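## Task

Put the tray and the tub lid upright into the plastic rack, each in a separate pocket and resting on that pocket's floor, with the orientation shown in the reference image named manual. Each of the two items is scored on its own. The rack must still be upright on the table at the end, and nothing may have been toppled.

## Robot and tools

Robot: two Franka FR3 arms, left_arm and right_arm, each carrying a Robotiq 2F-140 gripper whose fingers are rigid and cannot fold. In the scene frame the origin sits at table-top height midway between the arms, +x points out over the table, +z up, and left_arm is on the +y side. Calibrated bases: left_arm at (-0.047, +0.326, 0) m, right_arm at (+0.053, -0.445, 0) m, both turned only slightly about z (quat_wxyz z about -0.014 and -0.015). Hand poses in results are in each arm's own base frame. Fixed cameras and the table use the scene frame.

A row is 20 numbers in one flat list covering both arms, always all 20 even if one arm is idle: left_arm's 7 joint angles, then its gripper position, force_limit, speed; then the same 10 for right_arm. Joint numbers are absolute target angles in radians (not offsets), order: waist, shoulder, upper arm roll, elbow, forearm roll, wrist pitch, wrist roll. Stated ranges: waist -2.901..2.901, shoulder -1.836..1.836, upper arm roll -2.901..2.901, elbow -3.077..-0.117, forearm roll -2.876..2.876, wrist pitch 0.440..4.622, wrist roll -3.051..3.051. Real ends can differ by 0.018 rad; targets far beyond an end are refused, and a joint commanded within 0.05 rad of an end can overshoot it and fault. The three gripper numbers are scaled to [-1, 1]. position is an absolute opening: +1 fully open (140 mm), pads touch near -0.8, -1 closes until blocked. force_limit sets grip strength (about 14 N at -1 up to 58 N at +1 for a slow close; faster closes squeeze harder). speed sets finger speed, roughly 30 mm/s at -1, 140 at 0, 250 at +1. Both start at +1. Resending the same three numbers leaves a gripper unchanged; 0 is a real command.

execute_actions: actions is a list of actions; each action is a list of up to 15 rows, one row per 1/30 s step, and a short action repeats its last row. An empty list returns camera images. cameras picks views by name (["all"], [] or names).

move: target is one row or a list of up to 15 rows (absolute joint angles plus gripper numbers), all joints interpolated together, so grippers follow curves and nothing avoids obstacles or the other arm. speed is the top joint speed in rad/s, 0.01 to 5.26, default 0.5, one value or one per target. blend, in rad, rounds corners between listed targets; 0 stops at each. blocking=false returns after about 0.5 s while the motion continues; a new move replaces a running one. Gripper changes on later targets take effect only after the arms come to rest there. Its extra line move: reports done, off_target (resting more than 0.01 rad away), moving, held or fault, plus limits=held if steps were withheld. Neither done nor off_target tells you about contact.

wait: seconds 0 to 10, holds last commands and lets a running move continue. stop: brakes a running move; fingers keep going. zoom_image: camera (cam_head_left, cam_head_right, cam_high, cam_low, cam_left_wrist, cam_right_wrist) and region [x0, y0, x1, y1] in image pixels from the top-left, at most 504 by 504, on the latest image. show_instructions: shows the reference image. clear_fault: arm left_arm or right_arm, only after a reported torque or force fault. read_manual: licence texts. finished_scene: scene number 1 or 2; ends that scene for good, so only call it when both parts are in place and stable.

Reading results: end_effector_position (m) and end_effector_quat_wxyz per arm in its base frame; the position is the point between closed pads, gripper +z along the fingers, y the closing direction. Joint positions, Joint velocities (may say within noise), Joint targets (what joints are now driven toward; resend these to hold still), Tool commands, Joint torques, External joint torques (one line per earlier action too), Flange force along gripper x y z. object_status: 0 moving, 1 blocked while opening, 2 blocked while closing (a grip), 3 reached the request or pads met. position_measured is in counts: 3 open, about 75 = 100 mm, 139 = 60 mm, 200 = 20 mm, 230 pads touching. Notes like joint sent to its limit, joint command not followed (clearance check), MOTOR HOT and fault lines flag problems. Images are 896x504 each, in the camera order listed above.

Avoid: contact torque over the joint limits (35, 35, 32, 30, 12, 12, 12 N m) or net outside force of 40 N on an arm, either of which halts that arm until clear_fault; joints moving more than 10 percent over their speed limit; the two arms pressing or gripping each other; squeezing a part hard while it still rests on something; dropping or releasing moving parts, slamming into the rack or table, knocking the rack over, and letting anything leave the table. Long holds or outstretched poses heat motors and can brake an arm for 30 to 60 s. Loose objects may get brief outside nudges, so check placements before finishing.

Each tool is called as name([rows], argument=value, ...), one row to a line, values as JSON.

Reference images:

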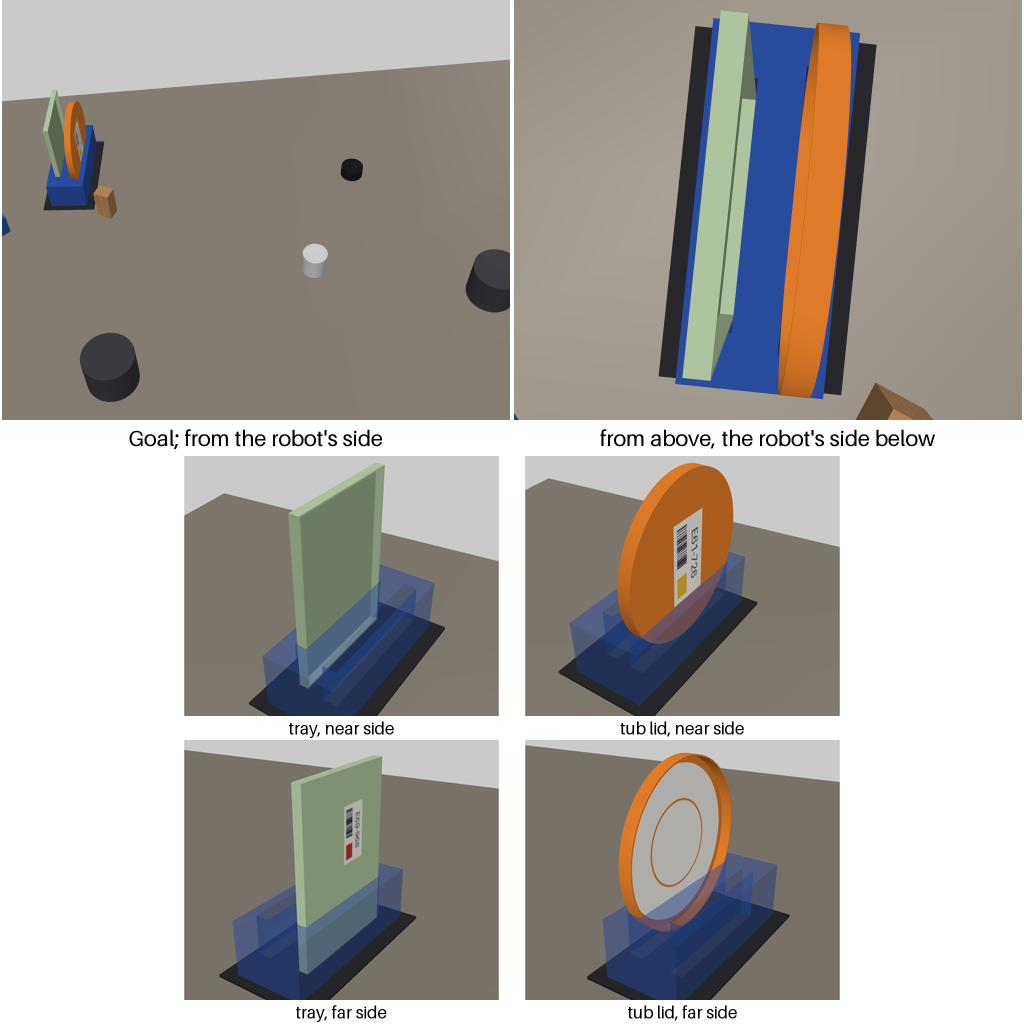

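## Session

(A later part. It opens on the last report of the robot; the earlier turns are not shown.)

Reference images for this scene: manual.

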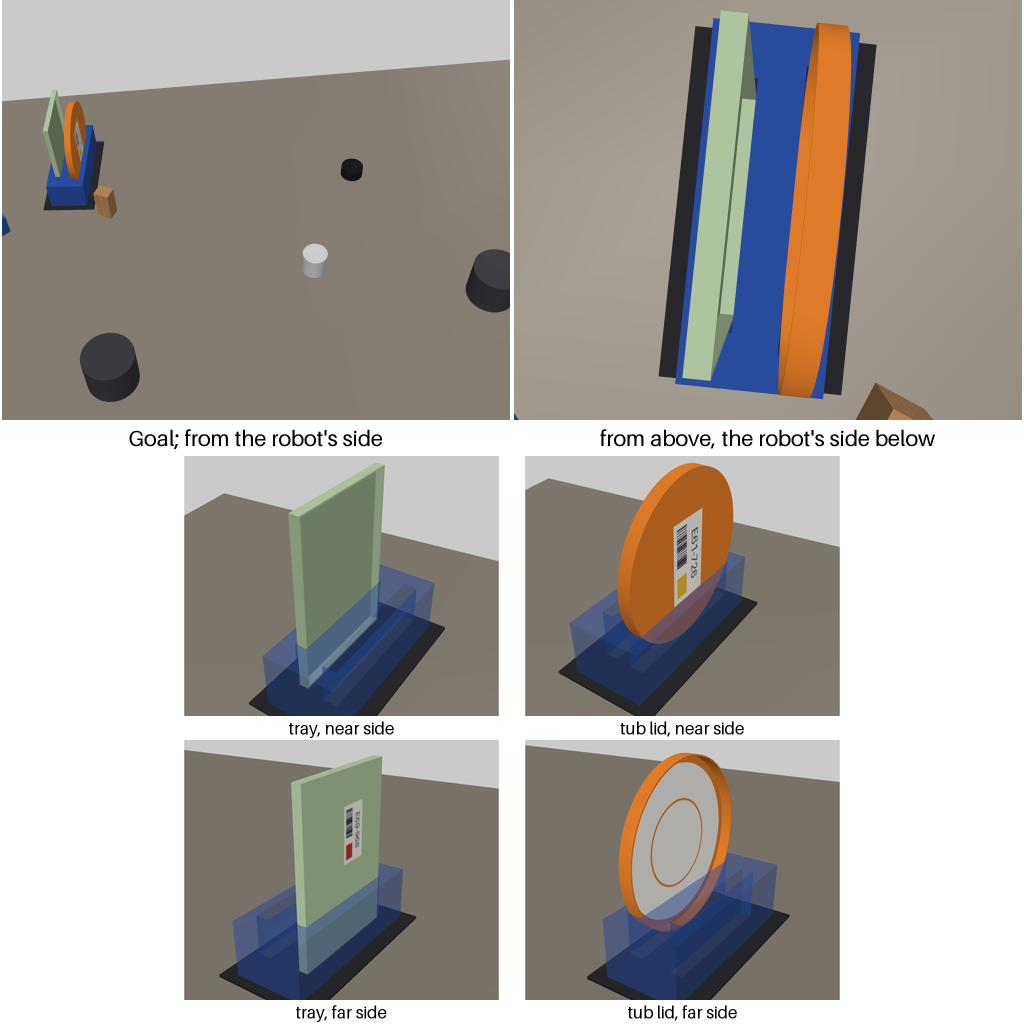

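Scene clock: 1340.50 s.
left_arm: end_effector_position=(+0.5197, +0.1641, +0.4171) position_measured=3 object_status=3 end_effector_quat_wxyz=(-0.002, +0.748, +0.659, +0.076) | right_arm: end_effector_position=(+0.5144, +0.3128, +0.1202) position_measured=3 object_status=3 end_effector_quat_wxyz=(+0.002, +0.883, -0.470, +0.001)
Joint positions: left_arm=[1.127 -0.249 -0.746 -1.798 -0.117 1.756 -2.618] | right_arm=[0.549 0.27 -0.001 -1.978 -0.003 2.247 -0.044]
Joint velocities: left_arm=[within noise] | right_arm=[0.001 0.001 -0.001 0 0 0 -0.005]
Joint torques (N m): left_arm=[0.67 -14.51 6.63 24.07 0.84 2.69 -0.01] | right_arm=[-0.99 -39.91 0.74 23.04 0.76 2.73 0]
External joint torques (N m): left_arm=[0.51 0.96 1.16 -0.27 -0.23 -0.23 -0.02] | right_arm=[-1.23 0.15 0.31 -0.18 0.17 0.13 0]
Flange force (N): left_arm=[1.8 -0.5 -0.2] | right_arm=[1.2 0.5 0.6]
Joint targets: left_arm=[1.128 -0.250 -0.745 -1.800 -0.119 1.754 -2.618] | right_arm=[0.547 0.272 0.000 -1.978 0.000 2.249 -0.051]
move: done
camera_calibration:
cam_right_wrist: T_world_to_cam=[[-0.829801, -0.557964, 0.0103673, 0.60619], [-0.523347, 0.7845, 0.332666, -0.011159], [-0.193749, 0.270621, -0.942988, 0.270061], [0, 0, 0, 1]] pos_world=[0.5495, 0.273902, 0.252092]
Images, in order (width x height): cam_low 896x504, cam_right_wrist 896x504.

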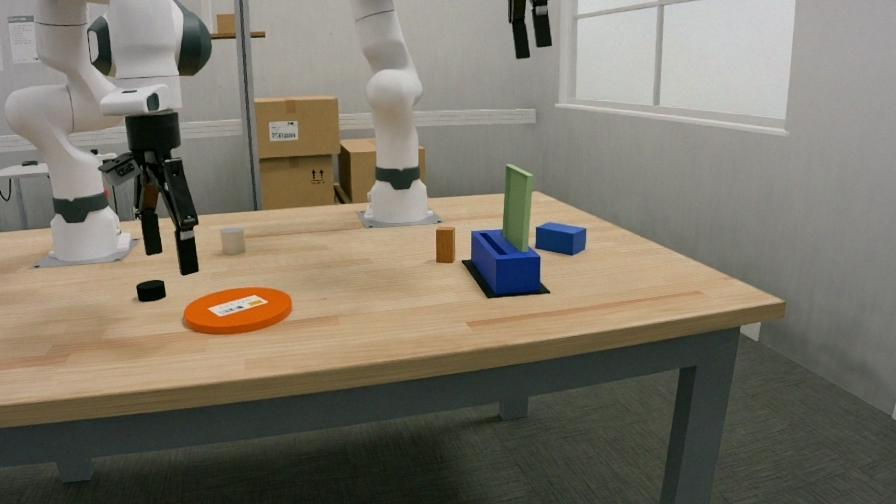

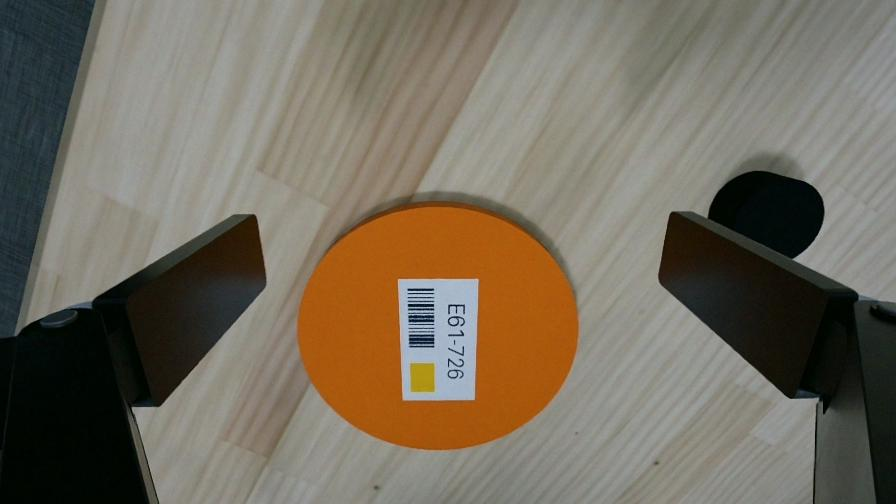

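move(target=[1.1276,-0.25,-0.7446,-1.8,-0.1187,1.7543,-2.618,1,-0.1,-1,0.5449,0.4422,0,-1.9812,0,2.4234,-0.0538,1,0,0], speed=0.25, cameras=["cam_right_wrist","cam_low"])

Scene clock: 1372.93 s.
left_arm: end_effector_position=(+0.5197, +0.1641, +0.4171) position_measured=3 object_status=3 end_effector_quat_wxyz=(-0.002, +0.748, +0.659, +0.076) | right_arm: end_effector_position=(+0.5230, +0.3166, +0.0298) position_measured=3 object_status=3 end_effector_quat_wxyz=(+0.002, +0.883, -0.469, +0.000)
Joint positions: left_arm=[1.127 -0.249 -0.746 -1.798 -0.117 1.756 -2.618] | right_arm=[0.546 0.441 -0.001 -1.982 -0.003 2.42 -0.048]
Joint velocities: left_arm=[within noise] | right_arm=[0 0.001 0.001 0.001 0 0.004 -0.002]
Joint torques (N m): left_arm=[0.7 -14.57 6.56 24.08 0.83 2.69 0] | right_arm=[-1.23 -43.07 0.79 20.98 0.66 2.71 -0.15]
External joint torques (N m): left_arm=[0.5 0.88 1.03 -0.21 -0.24 -0.22 -0.01] | right_arm=[-1.39 0.44 0.31 -0.43 0.16 0.11 -0.15]
Flange force (N): left_arm=[1.7 -0.3 -0.3] | right_arm=[1.9 0.9 1.1]
Joint targets: left_arm=[1.128 -0.250 -0.745 -1.800 -0.119 1.754 -2.618] | right_arm=[0.545 0.442 0.000 -1.981 0.000 2.423 -0.054]
move: done
camera_calibration:
cam_right_wrist: T_world_to_cam=[[-0.8284, -0.560022, 0.0113415, 0.616239], [-0.524974, 0.7833, 0.332931, 0.0216603], [-0.195332, 0.269846, -0.942883, 0.186547], [0, 0, 0, 1]] pos_world=[0.558303, 0.277802, 0.161692]
Images, in order (width x height): cam_low 896x504, cam_right_wrist 896x504.

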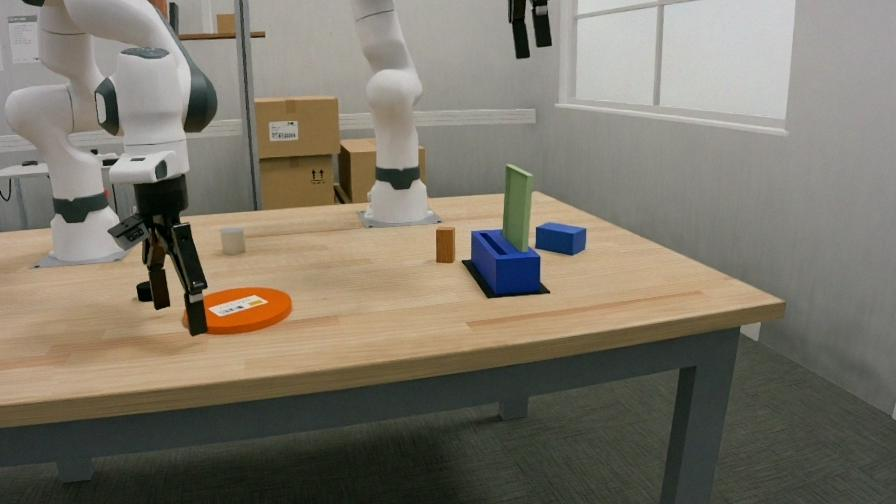

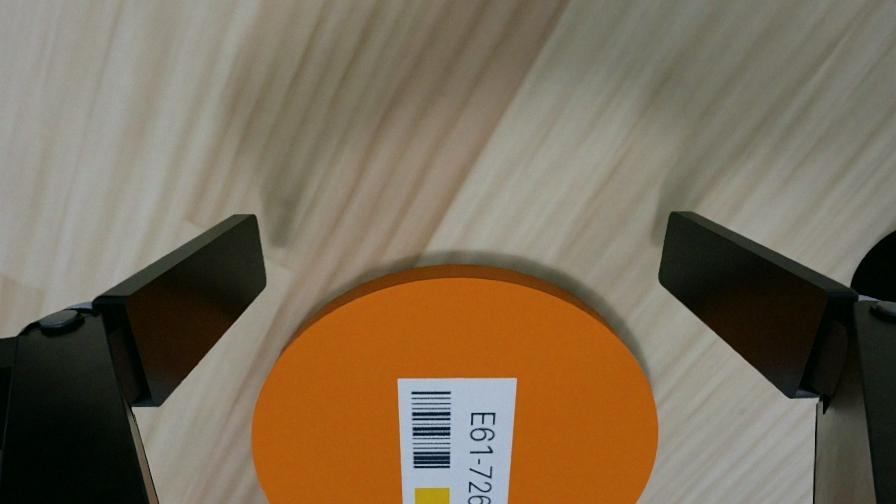

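move(target=[1.1276,-0.25,-0.7446,-1.8,-0.1187,1.7543,-2.618,1,-0.1,-1,0.5451,0.4719,0,-1.9743,0,2.4462,-0.0536,1,0,0], speed=0.05, cameras=["cam_right_wrist","cam_low"])

zoom_image(camera="cam_low", region=[130, 260, 300, 350])

Scene clock: 1387.20 s.
left_arm: end_effector_position=(+0.5197, +0.1641, +0.4171) position_measured=3 object_status=3 end_effector_quat_wxyz=(-0.002, +0.748, +0.659, +0.076) | right_arm: end_effector_position=(+0.5250, +0.3179, +0.0174) position_measured=3 object_status=3 end_effector_quat_wxyz=(+0.001, +0.883, -0.468, +0.001)
Joint positions: left_arm=[1.127 -0.249 -0.746 -1.798 -0.117 1.756 -2.618] | right_arm=[0.546 0.469 -0.001 -1.975 -0.003 2.443 -0.048]
Joint velocities: left_arm=[within noise] | right_arm=[0 0 -0.001 0 0.001 0.005 -0.001]
Joint torques (N m): left_arm=[0.73 -14.53 6.63 24.02 0.85 2.7 -0.02] | right_arm=[-1.04 -43.17 0.81 20.64 0.65 2.71 -0.16]
External joint torques (N m): left_arm=[0.6 0.92 1.2 -0.25 -0.21 -0.22 -0.03] | right_arm=[-1.25 0.65 0.27 -0.44 0.16 0.11 -0.16]
Flange force (N): left_arm=[1.8 -0.5 -0.2] | right_arm=[1.9 0.5 1.5]
Joint targets: left_arm=[1.128 -0.250 -0.745 -1.800 -0.119 1.754 -2.618] | right_arm=[0.545 0.472 0.000 -1.974 0.000 2.446 -0.054]
move: done
camera_calibration:
cam_right_wrist: T_world_to_cam=[[-0.828332, -0.560151, 0.00981114, 0.618854], [-0.525525, 0.782959, 0.332865, 0.0262601], [-0.194136, 0.270566, -0.942924, 0.174037], [0, 0, 0, 1]] pos_world=[0.560204, 0.279002, 0.149291]
Images, in order (width x height): cam_low 896x504, cam_right_wrist 896x504.

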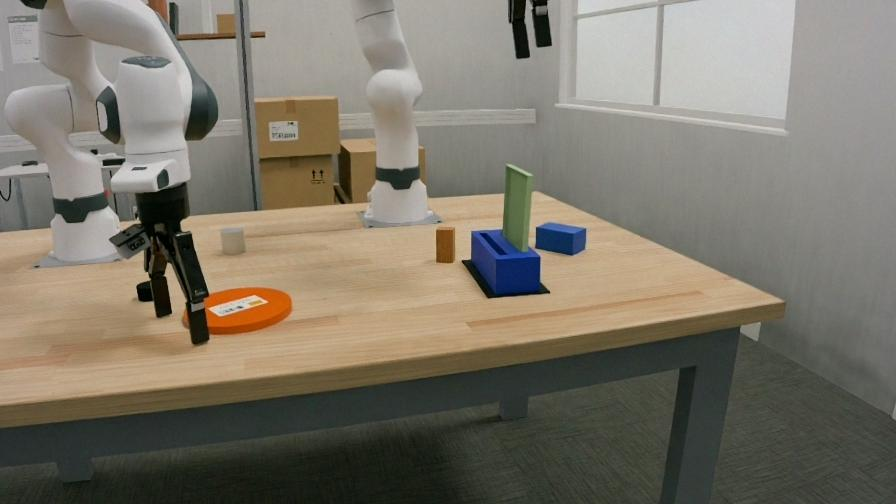

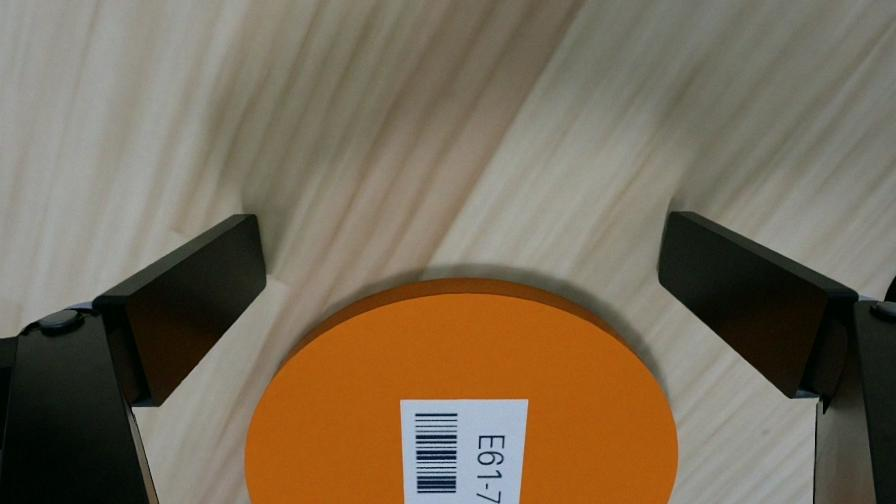

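Scaled by 2.965 from the camera's 896x504 image, which has a finer 1280x720 frame.

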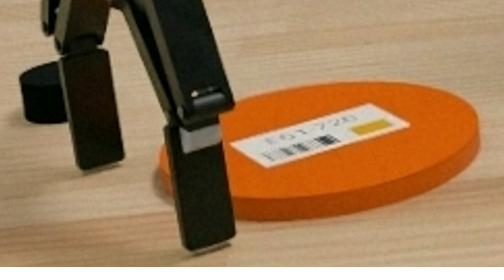

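move([
  [1.1276,-0.25,-0.7446,-1.8,-0.1187,1.7543,-2.618,1,-0.1,-1,0.5451,0.4804,0,-1.9743,0,2.4547,-0.0536,1,0,0],
  [1.1276,-0.25,-0.7446,-1.8,-0.1187,1.7543,-2.618,1,-0.1,-1,0.5791,0.4787,0,-1.9772,0,2.4559,-0.0196,1,0,0],
], speed=[0.03,0.05], cameras=["cam_right_wrist","cam_low"])

zoom_image(camera="cam_low", region=[130, 260, 300, 350])

Scene clock: 1404.93 s.
left_arm: end_effector_position=(+0.5197, +0.1641, +0.4171) position_measured=3 object_status=3 end_effector_quat_wxyz=(-0.002, +0.748, +0.659, +0.076) | right_arm: end_effector_position=(+0.5165, +0.3342, +0.0145) position_measured=3 object_status=3 end_effector_quat_wxyz=(-0.001, +0.886, -0.463, +0.002)
Joint positions: left_arm=[1.127 -0.249 -0.746 -1.798 -0.117 1.756 -2.618] | right_arm=[0.576 0.476 -0.001 -1.975 -0.003 2.453 -0.029]
Joint velocities: left_arm=[within noise] | right_arm=[-0.001 0.002 0 -0.003 0 0 0.005]
Joint torques (N m): left_arm=[0.69 -14.57 6.59 24.04 0.83 2.69 0.05] | right_arm=[0.44 -42.74 1.81 19.43 0.83 2.71 0.43]
External joint torques (N m): left_arm=[0.67 0.94 1.29 -0.22 -0.22 -0.21 0.04] | right_arm=[0.55 1.09 1.55 -1.49 0.35 0.12 0.43]
Flange force (N): left_arm=[2.0 -0.8 -0.3] | right_arm=[-2.0 3.7 2.3]
Joint targets: left_arm=[1.128 -0.250 -0.745 -1.800 -0.119 1.754 -2.618] | right_arm=[0.579 0.479 0.000 -1.977 0.000 2.456 -0.020]
move: done
camera_calibration:
cam_right_wrist: T_world_to_cam=[[-0.821888, -0.569625, 0.00529802, 0.620922], [-0.535728, 0.776074, 0.332724, 0.0174773], [-0.19364, 0.270624, -0.943009, 0.164891], [0, 0, 0, 1]] pos_world=[0.55162, 0.295505, 0.146389]
Images, in order (width x height): cam_low 896x504, cam_right_wrist 896x504.

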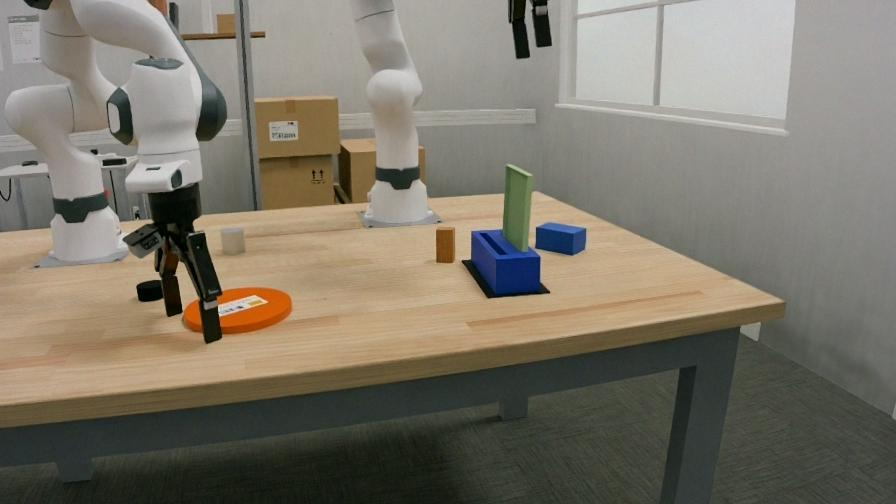

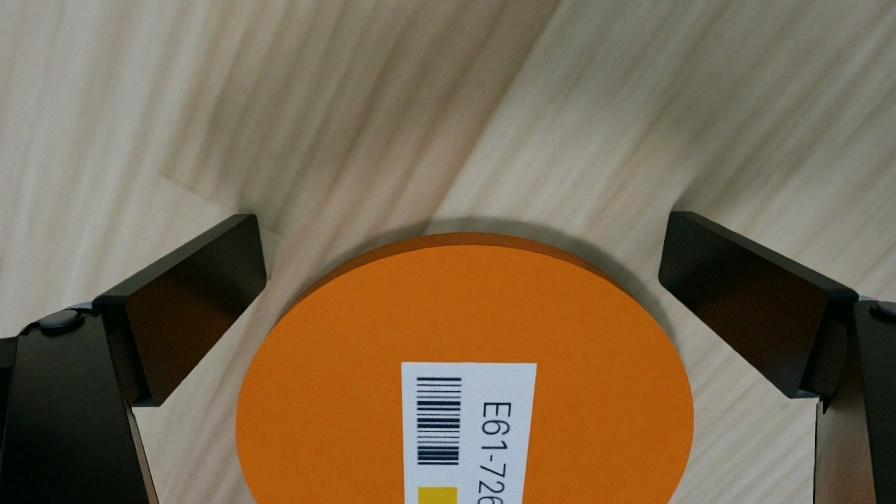

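Scaled by 2.965 from the camera's 896x504 image, which has a finer 1280x720 frame.

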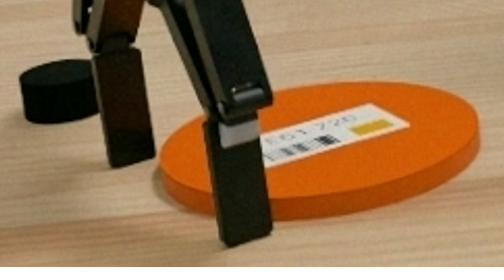

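move(target=[1.1276,-0.25,-0.7446,-1.8,-0.1187,1.7543,-2.618,1,-0.1,-1,0.5987,0.4787,0,-1.9772,0,2.4559,0.0,1,0,0], speed=0.05, cameras=["cam_right_wrist","cam_low"])

zoom_image(camera="cam_low", region=[130, 260, 300, 350])

Scene clock: 1459.73 s.
left_arm: end_effector_position=(+0.5197, +0.1641, +0.4171) position_measured=3 object_status=3 end_effector_quat_wxyz=(-0.002, +0.748, +0.659, +0.076) | right_arm: end_effector_position=(+0.5099, +0.3444, +0.0145) position_measured=3 object_status=3 end_effector_quat_wxyz=(-0.001, +0.886, -0.463, +0.002)
Joint positions: left_arm=[1.127 -0.249 -0.746 -1.798 -0.117 1.756 -2.618] | right_arm=[0.596 0.476 -0.001 -1.975 -0.003 2.454 -0.009]
Joint velocities: left_arm=[within noise] | right_arm=[0.001 0.001 0.001 -0.001 0.002 0.001 0.004]
Joint torques (N m): left_arm=[0.72 -14.58 6.63 24.08 0.84 2.71 -0.01] | right_arm=[0.32 -42.79 1.64 19.34 0.79 2.67 0.43]
External joint torques (N m): left_arm=[0.58 0.89 1.19 -0.23 -0.23 -0.21 -0.03] | right_arm=[0.01 1.34 1.02 -1.8 0.31 0.04 0.44]
Flange force (N): left_arm=[1.8 -0.6 -0.2] | right_arm=[-1.1 4.2 2.6]
Joint targets: left_arm=[1.128 -0.250 -0.745 -1.800 -0.119 1.754 -2.618] | right_arm=[0.599 0.479 0.000 -1.977 0.000 2.456 0.000]
move: done
camera_calibration:
cam_right_wrist: T_world_to_cam=[[-0.822061, -0.569376, 0.00511298, 0.621214], [-0.535535, 0.776189, 0.332767, 0.00590272], [-0.193438, 0.270816, -0.942995, 0.160689], [0, 0, 0, 1]] pos_world=[0.54492, 0.305605, 0.146388]
Images, in order (width x height): cam_low 896x504, cam_right_wrist 896x504.

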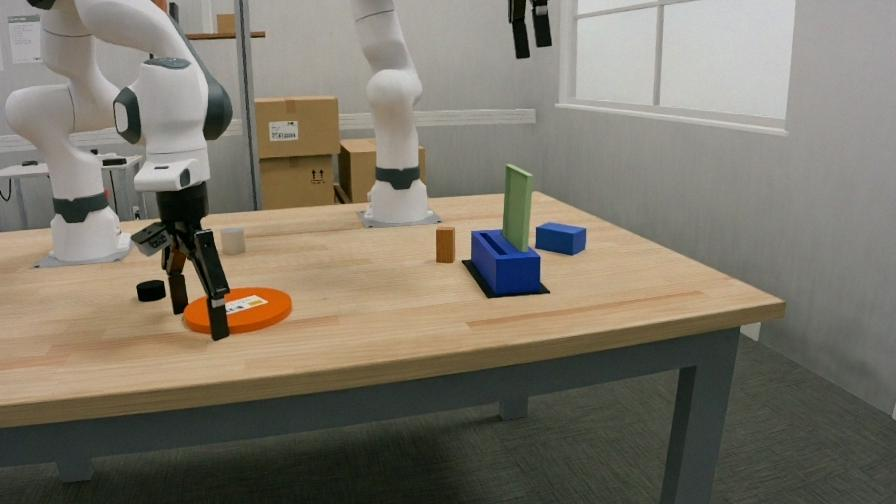

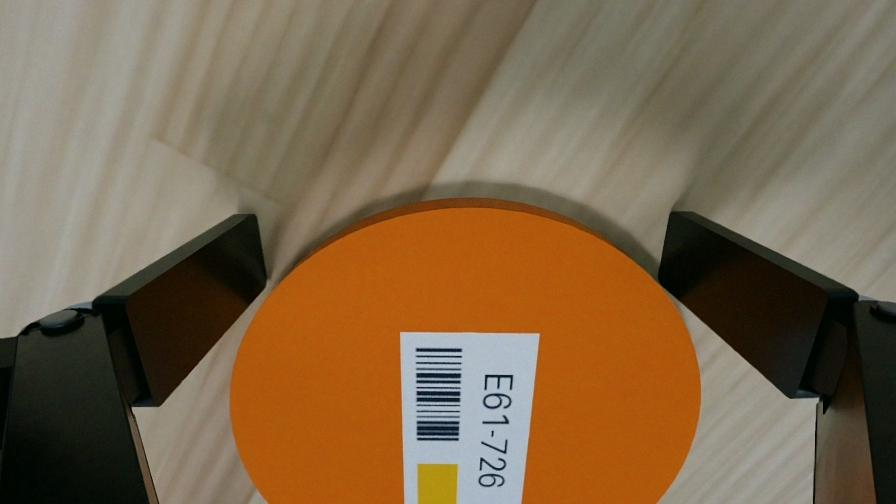

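Scaled by 2.965 from the camera's 896x504 image, which has a finer 1280x720 frame.

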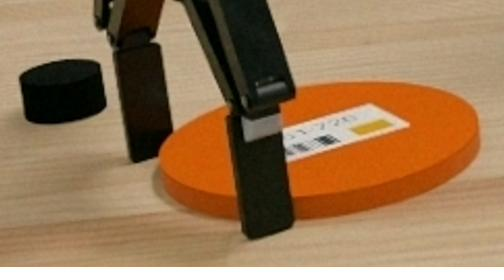

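execute_actions([
  [[1.1276,-0.25,-0.7446,-1.8,-0.1187,1.7543,-2.618,1,-0.1,-1,0.6015,0.4787,0,-1.9772,0,2.4559,0.003,1,0,0]],
  [[1.1276,-0.25,-0.7446,-1.8,-0.1187,1.7543,-2.618,1,-0.1,-1,0.6015,0.4787,0,-1.9772,0,2.4559,0.003,-1,-0.7,-1]],
  [[1.1276,-0.25,-0.7446,-1.8,-0.1187,1.7543,-2.618,1,-0.1,-1,0.6015,0.4787,0,-1.9772,0,2.4559,0.003,-1,-0.7,-1]],
], cameras=["cam_right_wrist"])

Scene clock: 1467.53 s.
left_arm: end_effector_position=(+0.5197, +0.1641, +0.4171) position_measured=3 object_status=3 end_effector_quat_wxyz=(-0.002, +0.748, +0.659, +0.076) | right_arm: end_effector_position=(+0.5071, +0.3446, +0.0193) position_measured=30 object_status=2 end_effector_quat_wxyz=(+0.002, +0.885, -0.465, +0.000)
Joint positions: left_arm=[1.127 -0.249 -0.746 -1.798 -0.117 1.756 -2.618] | right_arm=[0.599 0.465 -0.001 -1.976 -0.003 2.438 -0.004]
Joint torques (N m): left_arm=[0.74 -14.51 6.61 23.98 0.82 2.71 0.01] | right_arm=[0.18 -34.66 1.42 19.69 0.83 5.37 0.45]
External joint torques (N m): left_arm=[0.62 0.98 1.19 -0.34 -0.24 -0.21 0] | right_arm=[0.12 9.33 1 -1.54 0.34 2.76 0.45]
External joint torques at the end of the 1st action: left_arm=[0.6 1.08 1.19 -0.37 -0.25 -0.24 0.05] | right_arm=[0.39 1.36 1.24 -1.61 0.32 0.07 0.55]
External joint torques at the end of the 2nd action: left_arm=[0.73 1.12 1.32 -0.31 -0.22 -0.22 -0.01] | right_arm=[0.43 8.48 0.99 -1.38 0.3 2.78 0.42]
Flange force (N): left_arm=[1.8 -0.7 0.1] | right_arm=[-1.2 -11.7 22.8]
Flange force at the end of the 1st action (N): left_arm=[1.9 -0.6 0.1] | right_arm=[-1.8 3.5 2.7]
Flange force at the end of the 2nd action (N): left_arm=[2.2 -0.3 -0.1] | right_arm=[-1.5 -10.2 21.3]
Joint targets: left_arm=[1.128 -0.250 -0.745 -1.800 -0.119 1.754 -2.618] | right_arm=[0.602 0.479 0.000 -1.977 0.000 2.456 0.003]
camera_calibration:
cam_right_wrist: T_world_to_cam=[[-0.823484, -0.567228, 0.0112054, 0.618909], [-0.531859, 0.77871, 0.33277, -0.000108262], [-0.197482, 0.268071, -0.942942, 0.167657], [0, 0, 0, 1]] pos_world=[0.542713, 0.306203, 0.151192]
Images, in order (width x height): cam_right_wrist 896x504.

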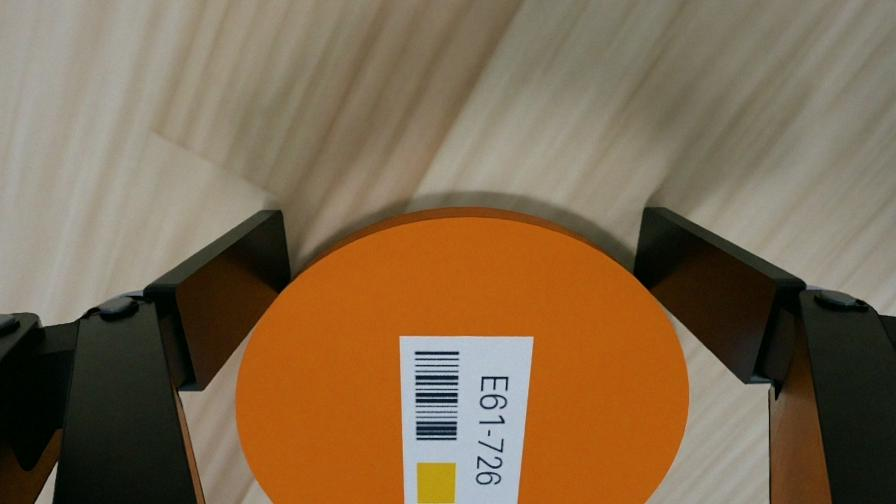

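move(target=[1.1276,-0.25,-0.7446,-1.8,-0.1187,1.7543,-2.618,1,-0.1,-1,0.6015,0.4661,0,-1.9775,0,2.4437,0.003,-1,-0.7,-1], speed=0.03)

execute_actions([
  [[1.1276,-0.25,-0.7446,-1.8,-0.1187,1.7543,-2.618,1,-0.1,-1,0.6015,0.4661,0,-1.9775,0,2.4437,0.003,-0.98,-0.1,-1]],
  [[1.1276,-0.25,-0.7446,-1.8,-0.1187,1.7543,-2.618,1,-0.1,-1,0.6015,0.4661,0,-1.9775,0,2.4437,0.003,-0.98,-0.1,-1]],
  [[1.1276,-0.25,-0.7446,-1.8,-0.1187,1.7543,-2.618,1,-0.1,-1,0.6015,0.4661,0,-1.9775,0,2.4437,0.003,-0.98,-0.1,-1]],
], cameras=["cam_right_wrist"])

Scene clock: 1492.57 s.
left_arm: end_effector_position=(+0.5197, +0.1641, +0.4171) position_measured=3 object_status=3 end_effector_quat_wxyz=(-0.002, +0.748, +0.659, +0.076) | right_arm: end_effector_position=(+0.5068, +0.3448, +0.0268) position_measured=73 object_status=0 end_effector_quat_wxyz=(+0.002, +0.885, -0.465, +0.000)
Joint positions: left_arm=[1.127 -0.249 -0.746 -1.798 -0.117 1.756 -2.618] | right_arm=[0.6 0.451 -0.001 -1.976 -0.003 2.424 -0.003]
Joint torques (N m): left_arm=[0.73 -14.56 6.64 24.03 0.83 2.7 -0.02] | right_arm=[-0.15 -33.34 1.06 19.57 0.69 5.69 0.32]
External joint torques (N m): left_arm=[0.68 0.95 1.28 -0.29 -0.23 -0.22 -0.04] | right_arm=[-0.25 10.15 0.63 -1.7 0.2 3.11 0.32]
Flange force (N): left_arm=[1.9 -0.7 -0.1] | right_arm=[-0.4 -12.8 24.9]
Joint targets: left_arm=[1.128 -0.250 -0.745 -1.800 -0.119 1.754 -2.618] | right_arm=[0.602 0.466 0.000 -1.978 0.000 2.444 0.003]
move: off_target (right_arm); right_arm: the wrist pitch is farthest, 0.020 rad from its target

Scene clock: 1496.03 s.
left_arm: end_effector_position=(+0.5197, +0.1641, +0.4171) position_measured=3 object_status=3 end_effector_quat_wxyz=(-0.002, +0.748, +0.659, +0.076) | right_arm: end_effector_position=(+0.5081, +0.3458, +0.0375) position_measured=231 object_status=3 end_effector_quat_wxyz=(+0.000, +0.885, -0.465, +0.001)
Joint positions: left_arm=[1.127 -0.249 -0.746 -1.798 -0.117 1.756 -2.618] | right_arm=[0.6 0.433 -0.001 -1.973 -0.003 2.406 -0.003]
Joint torques (N m): left_arm=[0.7 -14.59 6.66 24.05 0.81 2.7 0] | right_arm=[-0.85 -36.12 0.76 19.48 0.57 4.2 0.11]
External joint torques (N m): left_arm=[0.59 0.92 1.24 -0.27 -0.25 -0.22 -0.01] | right_arm=[-0.88 7.33 0.4 -2.18 0.06 1.58 0.11]
External joint torques at the end of the 1st action: left_arm=[0.52 0.79 1.16 -0.17 -0.24 -0.23 0.03] | right_arm=[-0.93 3.25 0.28 -0.93 0.07 0.69 0.05]
External joint torques at the end of the 2nd action: left_arm=[0.48 0.83 1.1 -0.19 -0.24 -0.22 -0.02] | right_arm=[-0.81 3.96 0.36 -1.22 0.08 1.39 0.03]
External joint torques when the fault began: right_arm=[-0.59 10.34 0.47 -2.61 0.15 2.95 0.21]
Flange force (N): left_arm=[1.7 -0.8 -0.1] | right_arm=[0.8 -6.7 16.6]
Flange force at the end of the 1st action (N): left_arm=[1.6 -0.9 -0.4] | right_arm=[1.0 -3.1 7.4]
Flange force at the end of the 2nd action (N): left_arm=[1.6 -0.6 -0.3] | right_arm=[0.9 -2.5 10.1]
Flange force when the fault began (N): right_arm=[0.3 -9.9 25.0]
Joint targets: left_arm=[1.128 -0.250 -0.745 -1.800 -0.119 1.754 -2.618] | right_arm=[0.600 0.446 -0.001 -1.975 -0.003 2.418 -0.003]
Tool commands: left_gripper/position=+1.0 left_gripper/force_limit=-0.1 left_gripper/speed=-1.0 right_gripper/position=-0.976471 right_gripper/force_limit=-0.098039 right_gripper/speed=-1.0
FORCE FAULT: contact force on the right arm reached its limit, and that arm stopped. The contact can be on any part of that arm, not only on its tool. That arm's remaining commands of this call were not run. That arm is still stopped at the end of this call. While its stop runs, that arm takes no new command, but execute_actions still moves its gripper.
CLEAR FAULT: the right arm stays stopped (Reflex) until you call clear_fault(arm="right_arm").
camera_calibration:
cam_right_wrist: T_world_to_cam=[[-0.82388, -0.566717, 0.00736444, 0.620362], [-0.53243, 0.778357, 0.332684, -0.00606857], [-0.19427, 0.270171, -0.94301, 0.182437], [0, 0, 0, 1]] pos_world=[0.543315, 0.307004, 0.16949]
Images, in order (width x height): cam_right_wrist 896x504.

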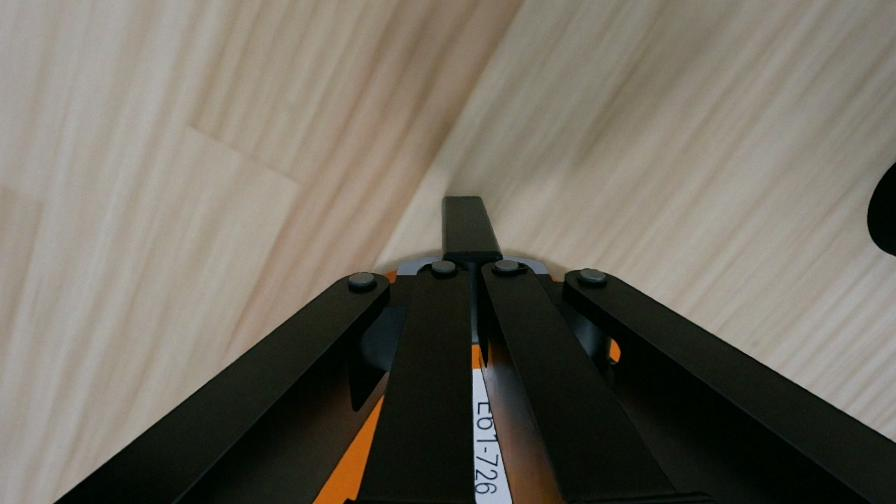

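clear_fault(arm="right_arm")

move(target=[1.1276,-0.25,-0.7446,-1.8,-0.1187,1.7543,-2.618,1,-0.1,-1,0.6,0.28,0,-1.975,0,2.25,-0.003,-0.976,-0.1,-1], speed=0.15, cameras=["cam_right_wrist","cam_low","cam_high"])

Scene clock: 1630.13 s.
left_arm: end_effector_position=(+0.5197, +0.1641, +0.4171) position_measured=3 object_status=3 end_effector_quat_wxyz=(-0.002, +0.748, +0.659, +0.076) | right_arm: end_effector_position=(+0.5081, +0.3458, +0.0375) position_measured=231 object_status=3 end_effector_quat_wxyz=(+0.000, +0.885, -0.465, +0.001)
Joint positions: left_arm=[1.127 -0.249 -0.746 -1.798 -0.117 1.756 -2.618] | right_arm=[0.6 0.433 -0.001 -1.973 -0.003 2.406 -0.003]
Joint torques (N m): left_arm=[0.73 -14.52 6.64 24.05 0.85 2.71 0.04] | right_arm=[-0.9 -36.17 0.64 19.47 0.59 4.17 0.08]
External joint torques (N m): left_arm=[0.66 1 1.27 -0.29 -0.21 -0.22 0.02] | right_arm=[-0.97 6.98 0.25 -2.02 0.08 1.58 0.08]
Flange force (N): left_arm=[2.0 -0.6 -0.1] | right_arm=[1.0 -6.5 16.0]
Joint targets: left_arm=[1.128 -0.250 -0.745 -1.800 -0.119 1.754 -2.618] | right_arm=[0.600 0.433 -0.001 -1.973 -0.003 2.406 -0.003]
Tool commands: left_gripper/position=+1.0 left_gripper/force_limit=-0.1 left_gripper/speed=-1.0 right_gripper/position=-0.976471 right_gripper/force_limit=-0.098039 right_gripper/speed=-1.0
FORCE FAULT, CONTINUED: the right arm's stop, for the force fault that an earlier result reported, is over. The call counts as one of the actions that you can send in this scene. That arm's target is now where it stood when the stop ended, not its last command. That arm accepts commands again.
CLEAR FAULT: your call cleared the right arm's force fault. If the contact force or a joint's load stays at its limit, that arm stops again.

Scene clock: 1631.83 s.
left_arm: end_effector_position=(+0.5197, +0.1641, +0.4171) position_measured=3 object_status=3 end_effector_quat_wxyz=(-0.002, +0.748, +0.659, +0.076) | right_arm: end_effector_position=(+0.4996, +0.3399, +0.1164) position_measured=231 object_status=3 end_effector_quat_wxyz=(+0.001, +0.885, -0.465, +0.001)
Joint positions: left_arm=[1.127 -0.249 -0.746 -1.798 -0.117 1.756 -2.618] | right_arm=[0.6 0.281 -0.001 -1.974 -0.003 2.253 -0.003]
Joint velocities: left_arm=[within noise] | right_arm=[0 0 -0.001 0.001 0 -0.004 -0.001]
Joint torques (N m): left_arm=[0.71 -14.57 6.67 24.12 0.83 2.7 0.05] | right_arm=[-0.67 -40.19 0.71 22.27 0.77 2.19 0.12]
External joint torques (N m): left_arm=[0.47 0.77 1.13 -0.1 -0.24 -0.21 0.04] | right_arm=[-0.9 0.28 0.28 -0.94 0.18 -0.42 0.12]
Flange force (N): left_arm=[1.7 -0.7 -0.5] | right_arm=[0.7 2.5 0.2]
Joint targets: left_arm=[1.128 -0.250 -0.745 -1.800 -0.119 1.754 -2.618] | right_arm=[0.600 0.280 0.000 -1.975 0.000 2.250 -0.003]
move: done
camera_calibration:
cam_right_wrist: T_world_to_cam=[[-0.824078, -0.566401, 0.00924683, 0.609255], [-0.531642, 0.778936, 0.332589, -0.032839], [-0.195581, 0.269163, -0.943027, 0.257684], [0, 0, 0, 1]] pos_world=[0.535013, 0.301303, 0.248291]
Images, in order (width x height): cam_high 896x504, cam_low 896x504, cam_right_wrist 896x504.

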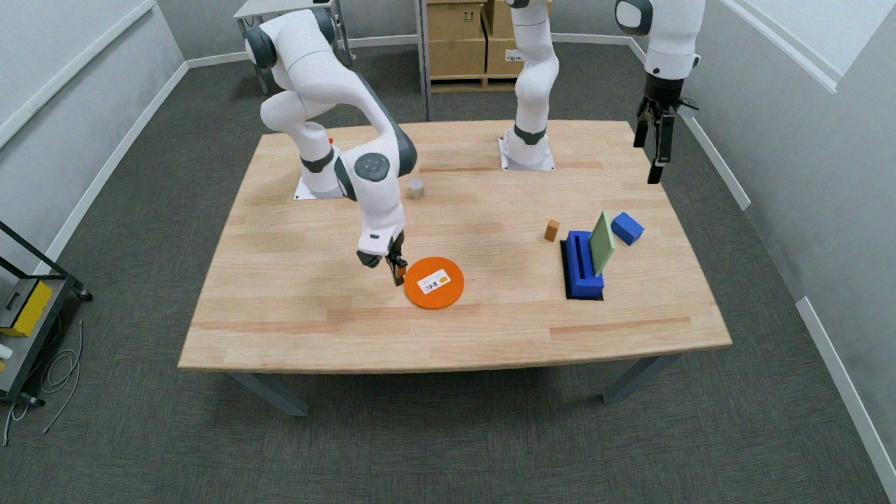

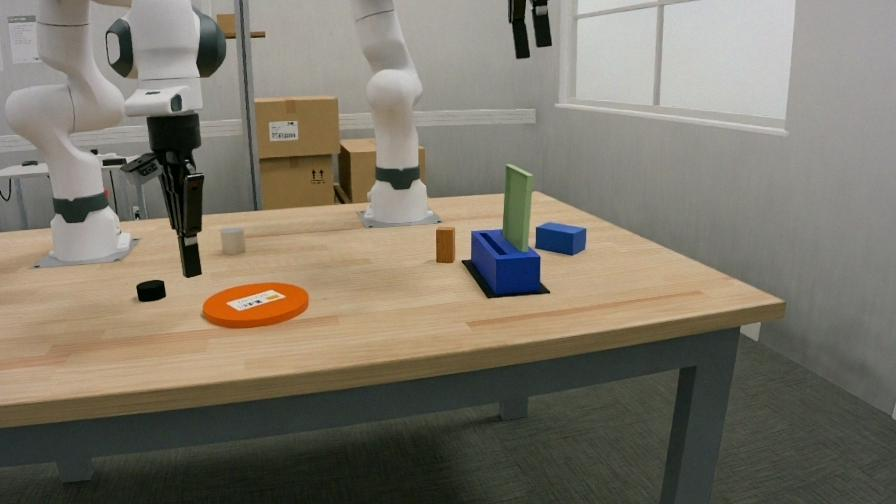

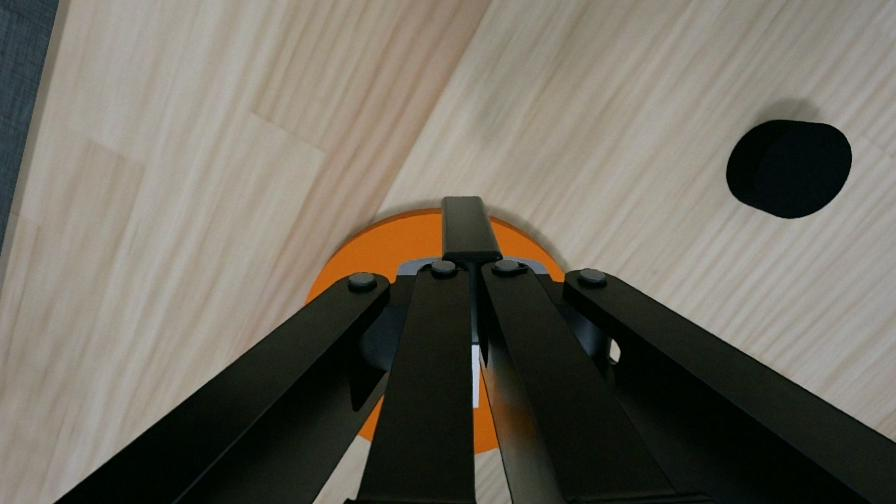

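move(target=[1.1276,-0.25,-0.7446,-1.8,-0.1187,1.7543,-2.618,1,-0.1,-1,0.6126,0.4698,0,-1.6741,0,2.144,-0.6091,1,0,0], speed=0.4, cameras=["cam_right_wrist"])

Scene clock: 1866.43 s.
left_arm: end_effector_position=(+0.5197, +0.1641, +0.4171) position_measured=3 object_status=3 end_effector_quat_wxyz=(-0.002, +0.748, +0.659, +0.076) | right_arm: end_effector_position=(+0.5523, +0.3849, +0.1218) position_measured=3 object_status=3 end_effector_quat_wxyz=(-0.001, +0.984, -0.178, +0.003)
Joint positions: left_arm=[1.127 -0.249 -0.746 -1.798 -0.117 1.756 -2.618] | right_arm=[0.611 0.467 -0.001 -1.675 -0.003 2.147 -0.601]
Joint velocities: left_arm=[within noise] | right_arm=[0 0 -0.002 0 0.001 0.001 -0.006]
Joint torques (N m): left_arm=[0.71 -14.53 6.65 24.03 0.82 2.71 0.05] | right_arm=[-0.36 -45.93 0.78 23.96 0.85 2.21 -0.1]
External joint torques (N m): left_arm=[0.64 1.08 1.26 -0.37 -0.24 -0.21 0.04] | right_arm=[-0.4 0.89 0.39 -0.13 0.19 -0.45 -0.1]
Flange force (N): left_arm=[2.0 -0.7 0.1] | right_arm=[2.1 -2.1 0.2]
Joint targets: left_arm=[1.128 -0.250 -0.745 -1.800 -0.119 1.754 -2.618] | right_arm=[0.613 0.470 0.000 -1.674 0.000 2.144 -0.609]
move: done
camera_calibration:
cam_right_wrist: T_world_to_cam=[[-0.351278, -0.936254, 0.00568534, 0.559732], [-0.883149, 0.333357, 0.330033, 0.324237], [-0.31089, 0.110912, -0.943952, 0.385701], [0, 0, 0, 1]] pos_world=[0.602881, 0.373185, 0.253892]
Images, in order (width x height): cam_right_wrist 896x504.

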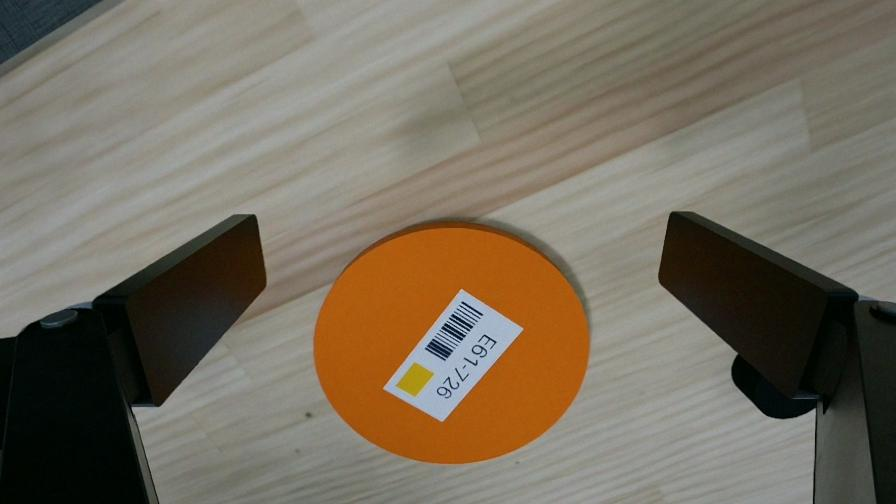

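move([
  [1.0056,0.1,-1.2101,-1.9732,-0.0945,2.1173,0.2618,-1,-1,-0.5,0.6126,0.4698,0,-1.6741,0,2.144,-0.6091,1,0,0],
  [1.0056,0.8365,-1.2101,-1.9732,-0.0945,2.1173,0.2618,-1,-1,-0.5,0.6126,0.4698,0,-1.6741,0,2.144,-0.6091,1,0,0],
], speed=[0.9,0.4], blend=[0.05,0], cameras=["cam_low","cam_high","cam_right_wrist","cam_head_left"])

Scene clock: 1960.57 s.
left_arm: end_effector_position=(+0.5263, -0.2342, +0.1504) position_measured=232 object_status=3 end_effector_quat_wxyz=(-0.347, -0.522, +0.741, -0.241) | right_arm: end_effector_position=(+0.5523, +0.3849, +0.1218) position_measured=3 object_status=3 end_effector_quat_wxyz=(-0.001, +0.984, -0.177, +0.003)
Joint positions: left_arm=[1.005 0.834 -1.209 -1.973 -0.097 2.115 0.258] | right_arm=[0.611 0.467 -0.001 -1.675 -0.003 2.147 -0.603]
Joint torques (N m): left_arm=[0.48 -28.24 -23 15.67 0.17 1.45 0.2] | right_arm=[-0.37 -45.88 0.82 23.96 0.83 2.21 -0.13]
External joint torques (N m): left_arm=[0.18 2.07 -0.59 0.04 0.48 0.31 0.18] | right_arm=[-0.48 0.84 0.36 -0.08 0.17 -0.44 -0.13]
Flange force (N): left_arm=[-2.0 -1.4 1.3] | right_arm=[2.3 -2.1 0.1]
Joint targets: left_arm=[1.006 0.837 -1.210 -1.973 -0.095 2.117 0.262] | right_arm=[0.613 0.470 0.000 -1.674 0.000 2.144 -0.609]
move: done
camera_calibration:
cam_right_wrist: T_world_to_cam=[[-0.349571, -0.936892, 0.00569309, 0.559035], [-0.883754, 0.33175, 0.330031, 0.32517], [-0.311092, 0.110338, -0.943953, 0.386026], [0, 0, 0, 1]] pos_world=[0.602883, 0.373287, 0.253892]
Images, in order (width x height): cam_head_left 896x504, cam_high 896x504, cam_low 896x504, cam_right_wrist 896x504.

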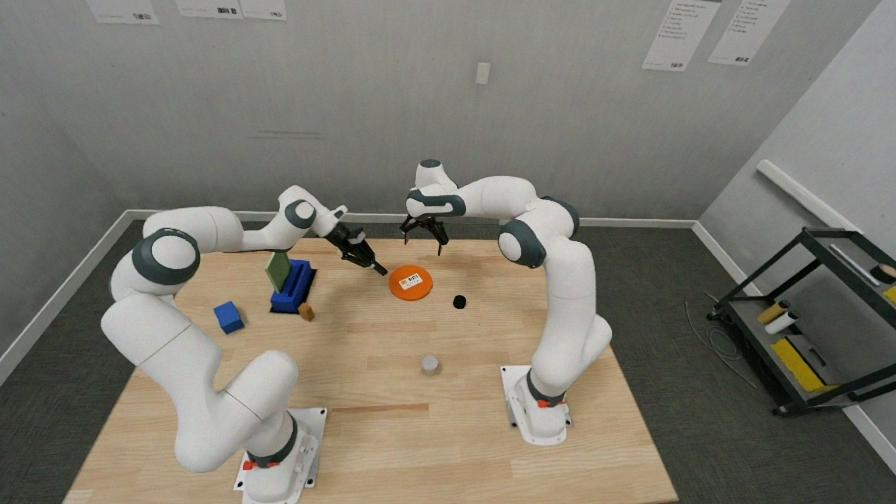

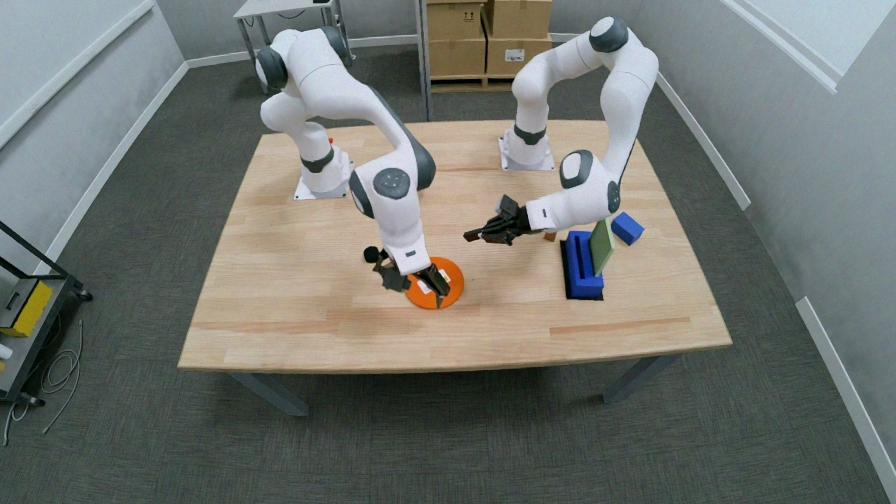

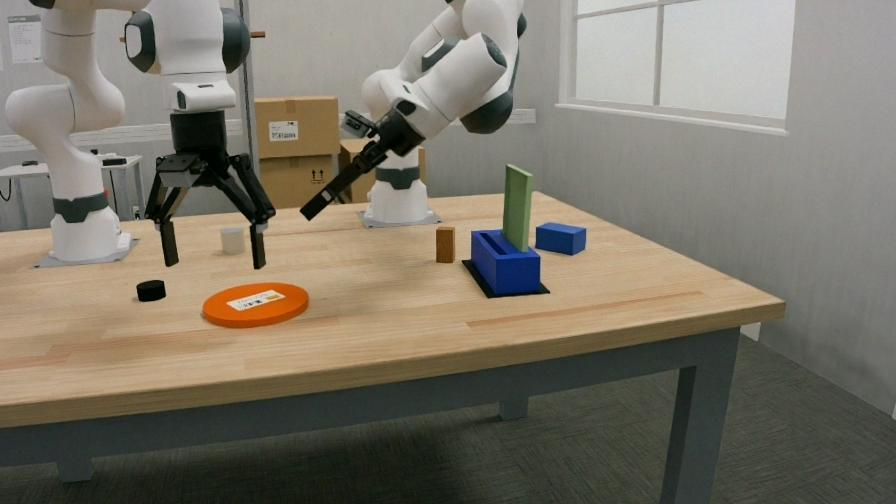

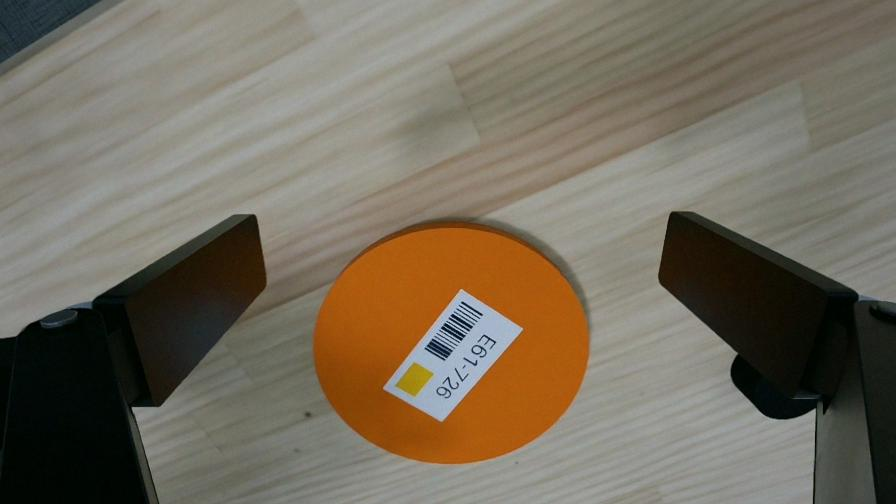

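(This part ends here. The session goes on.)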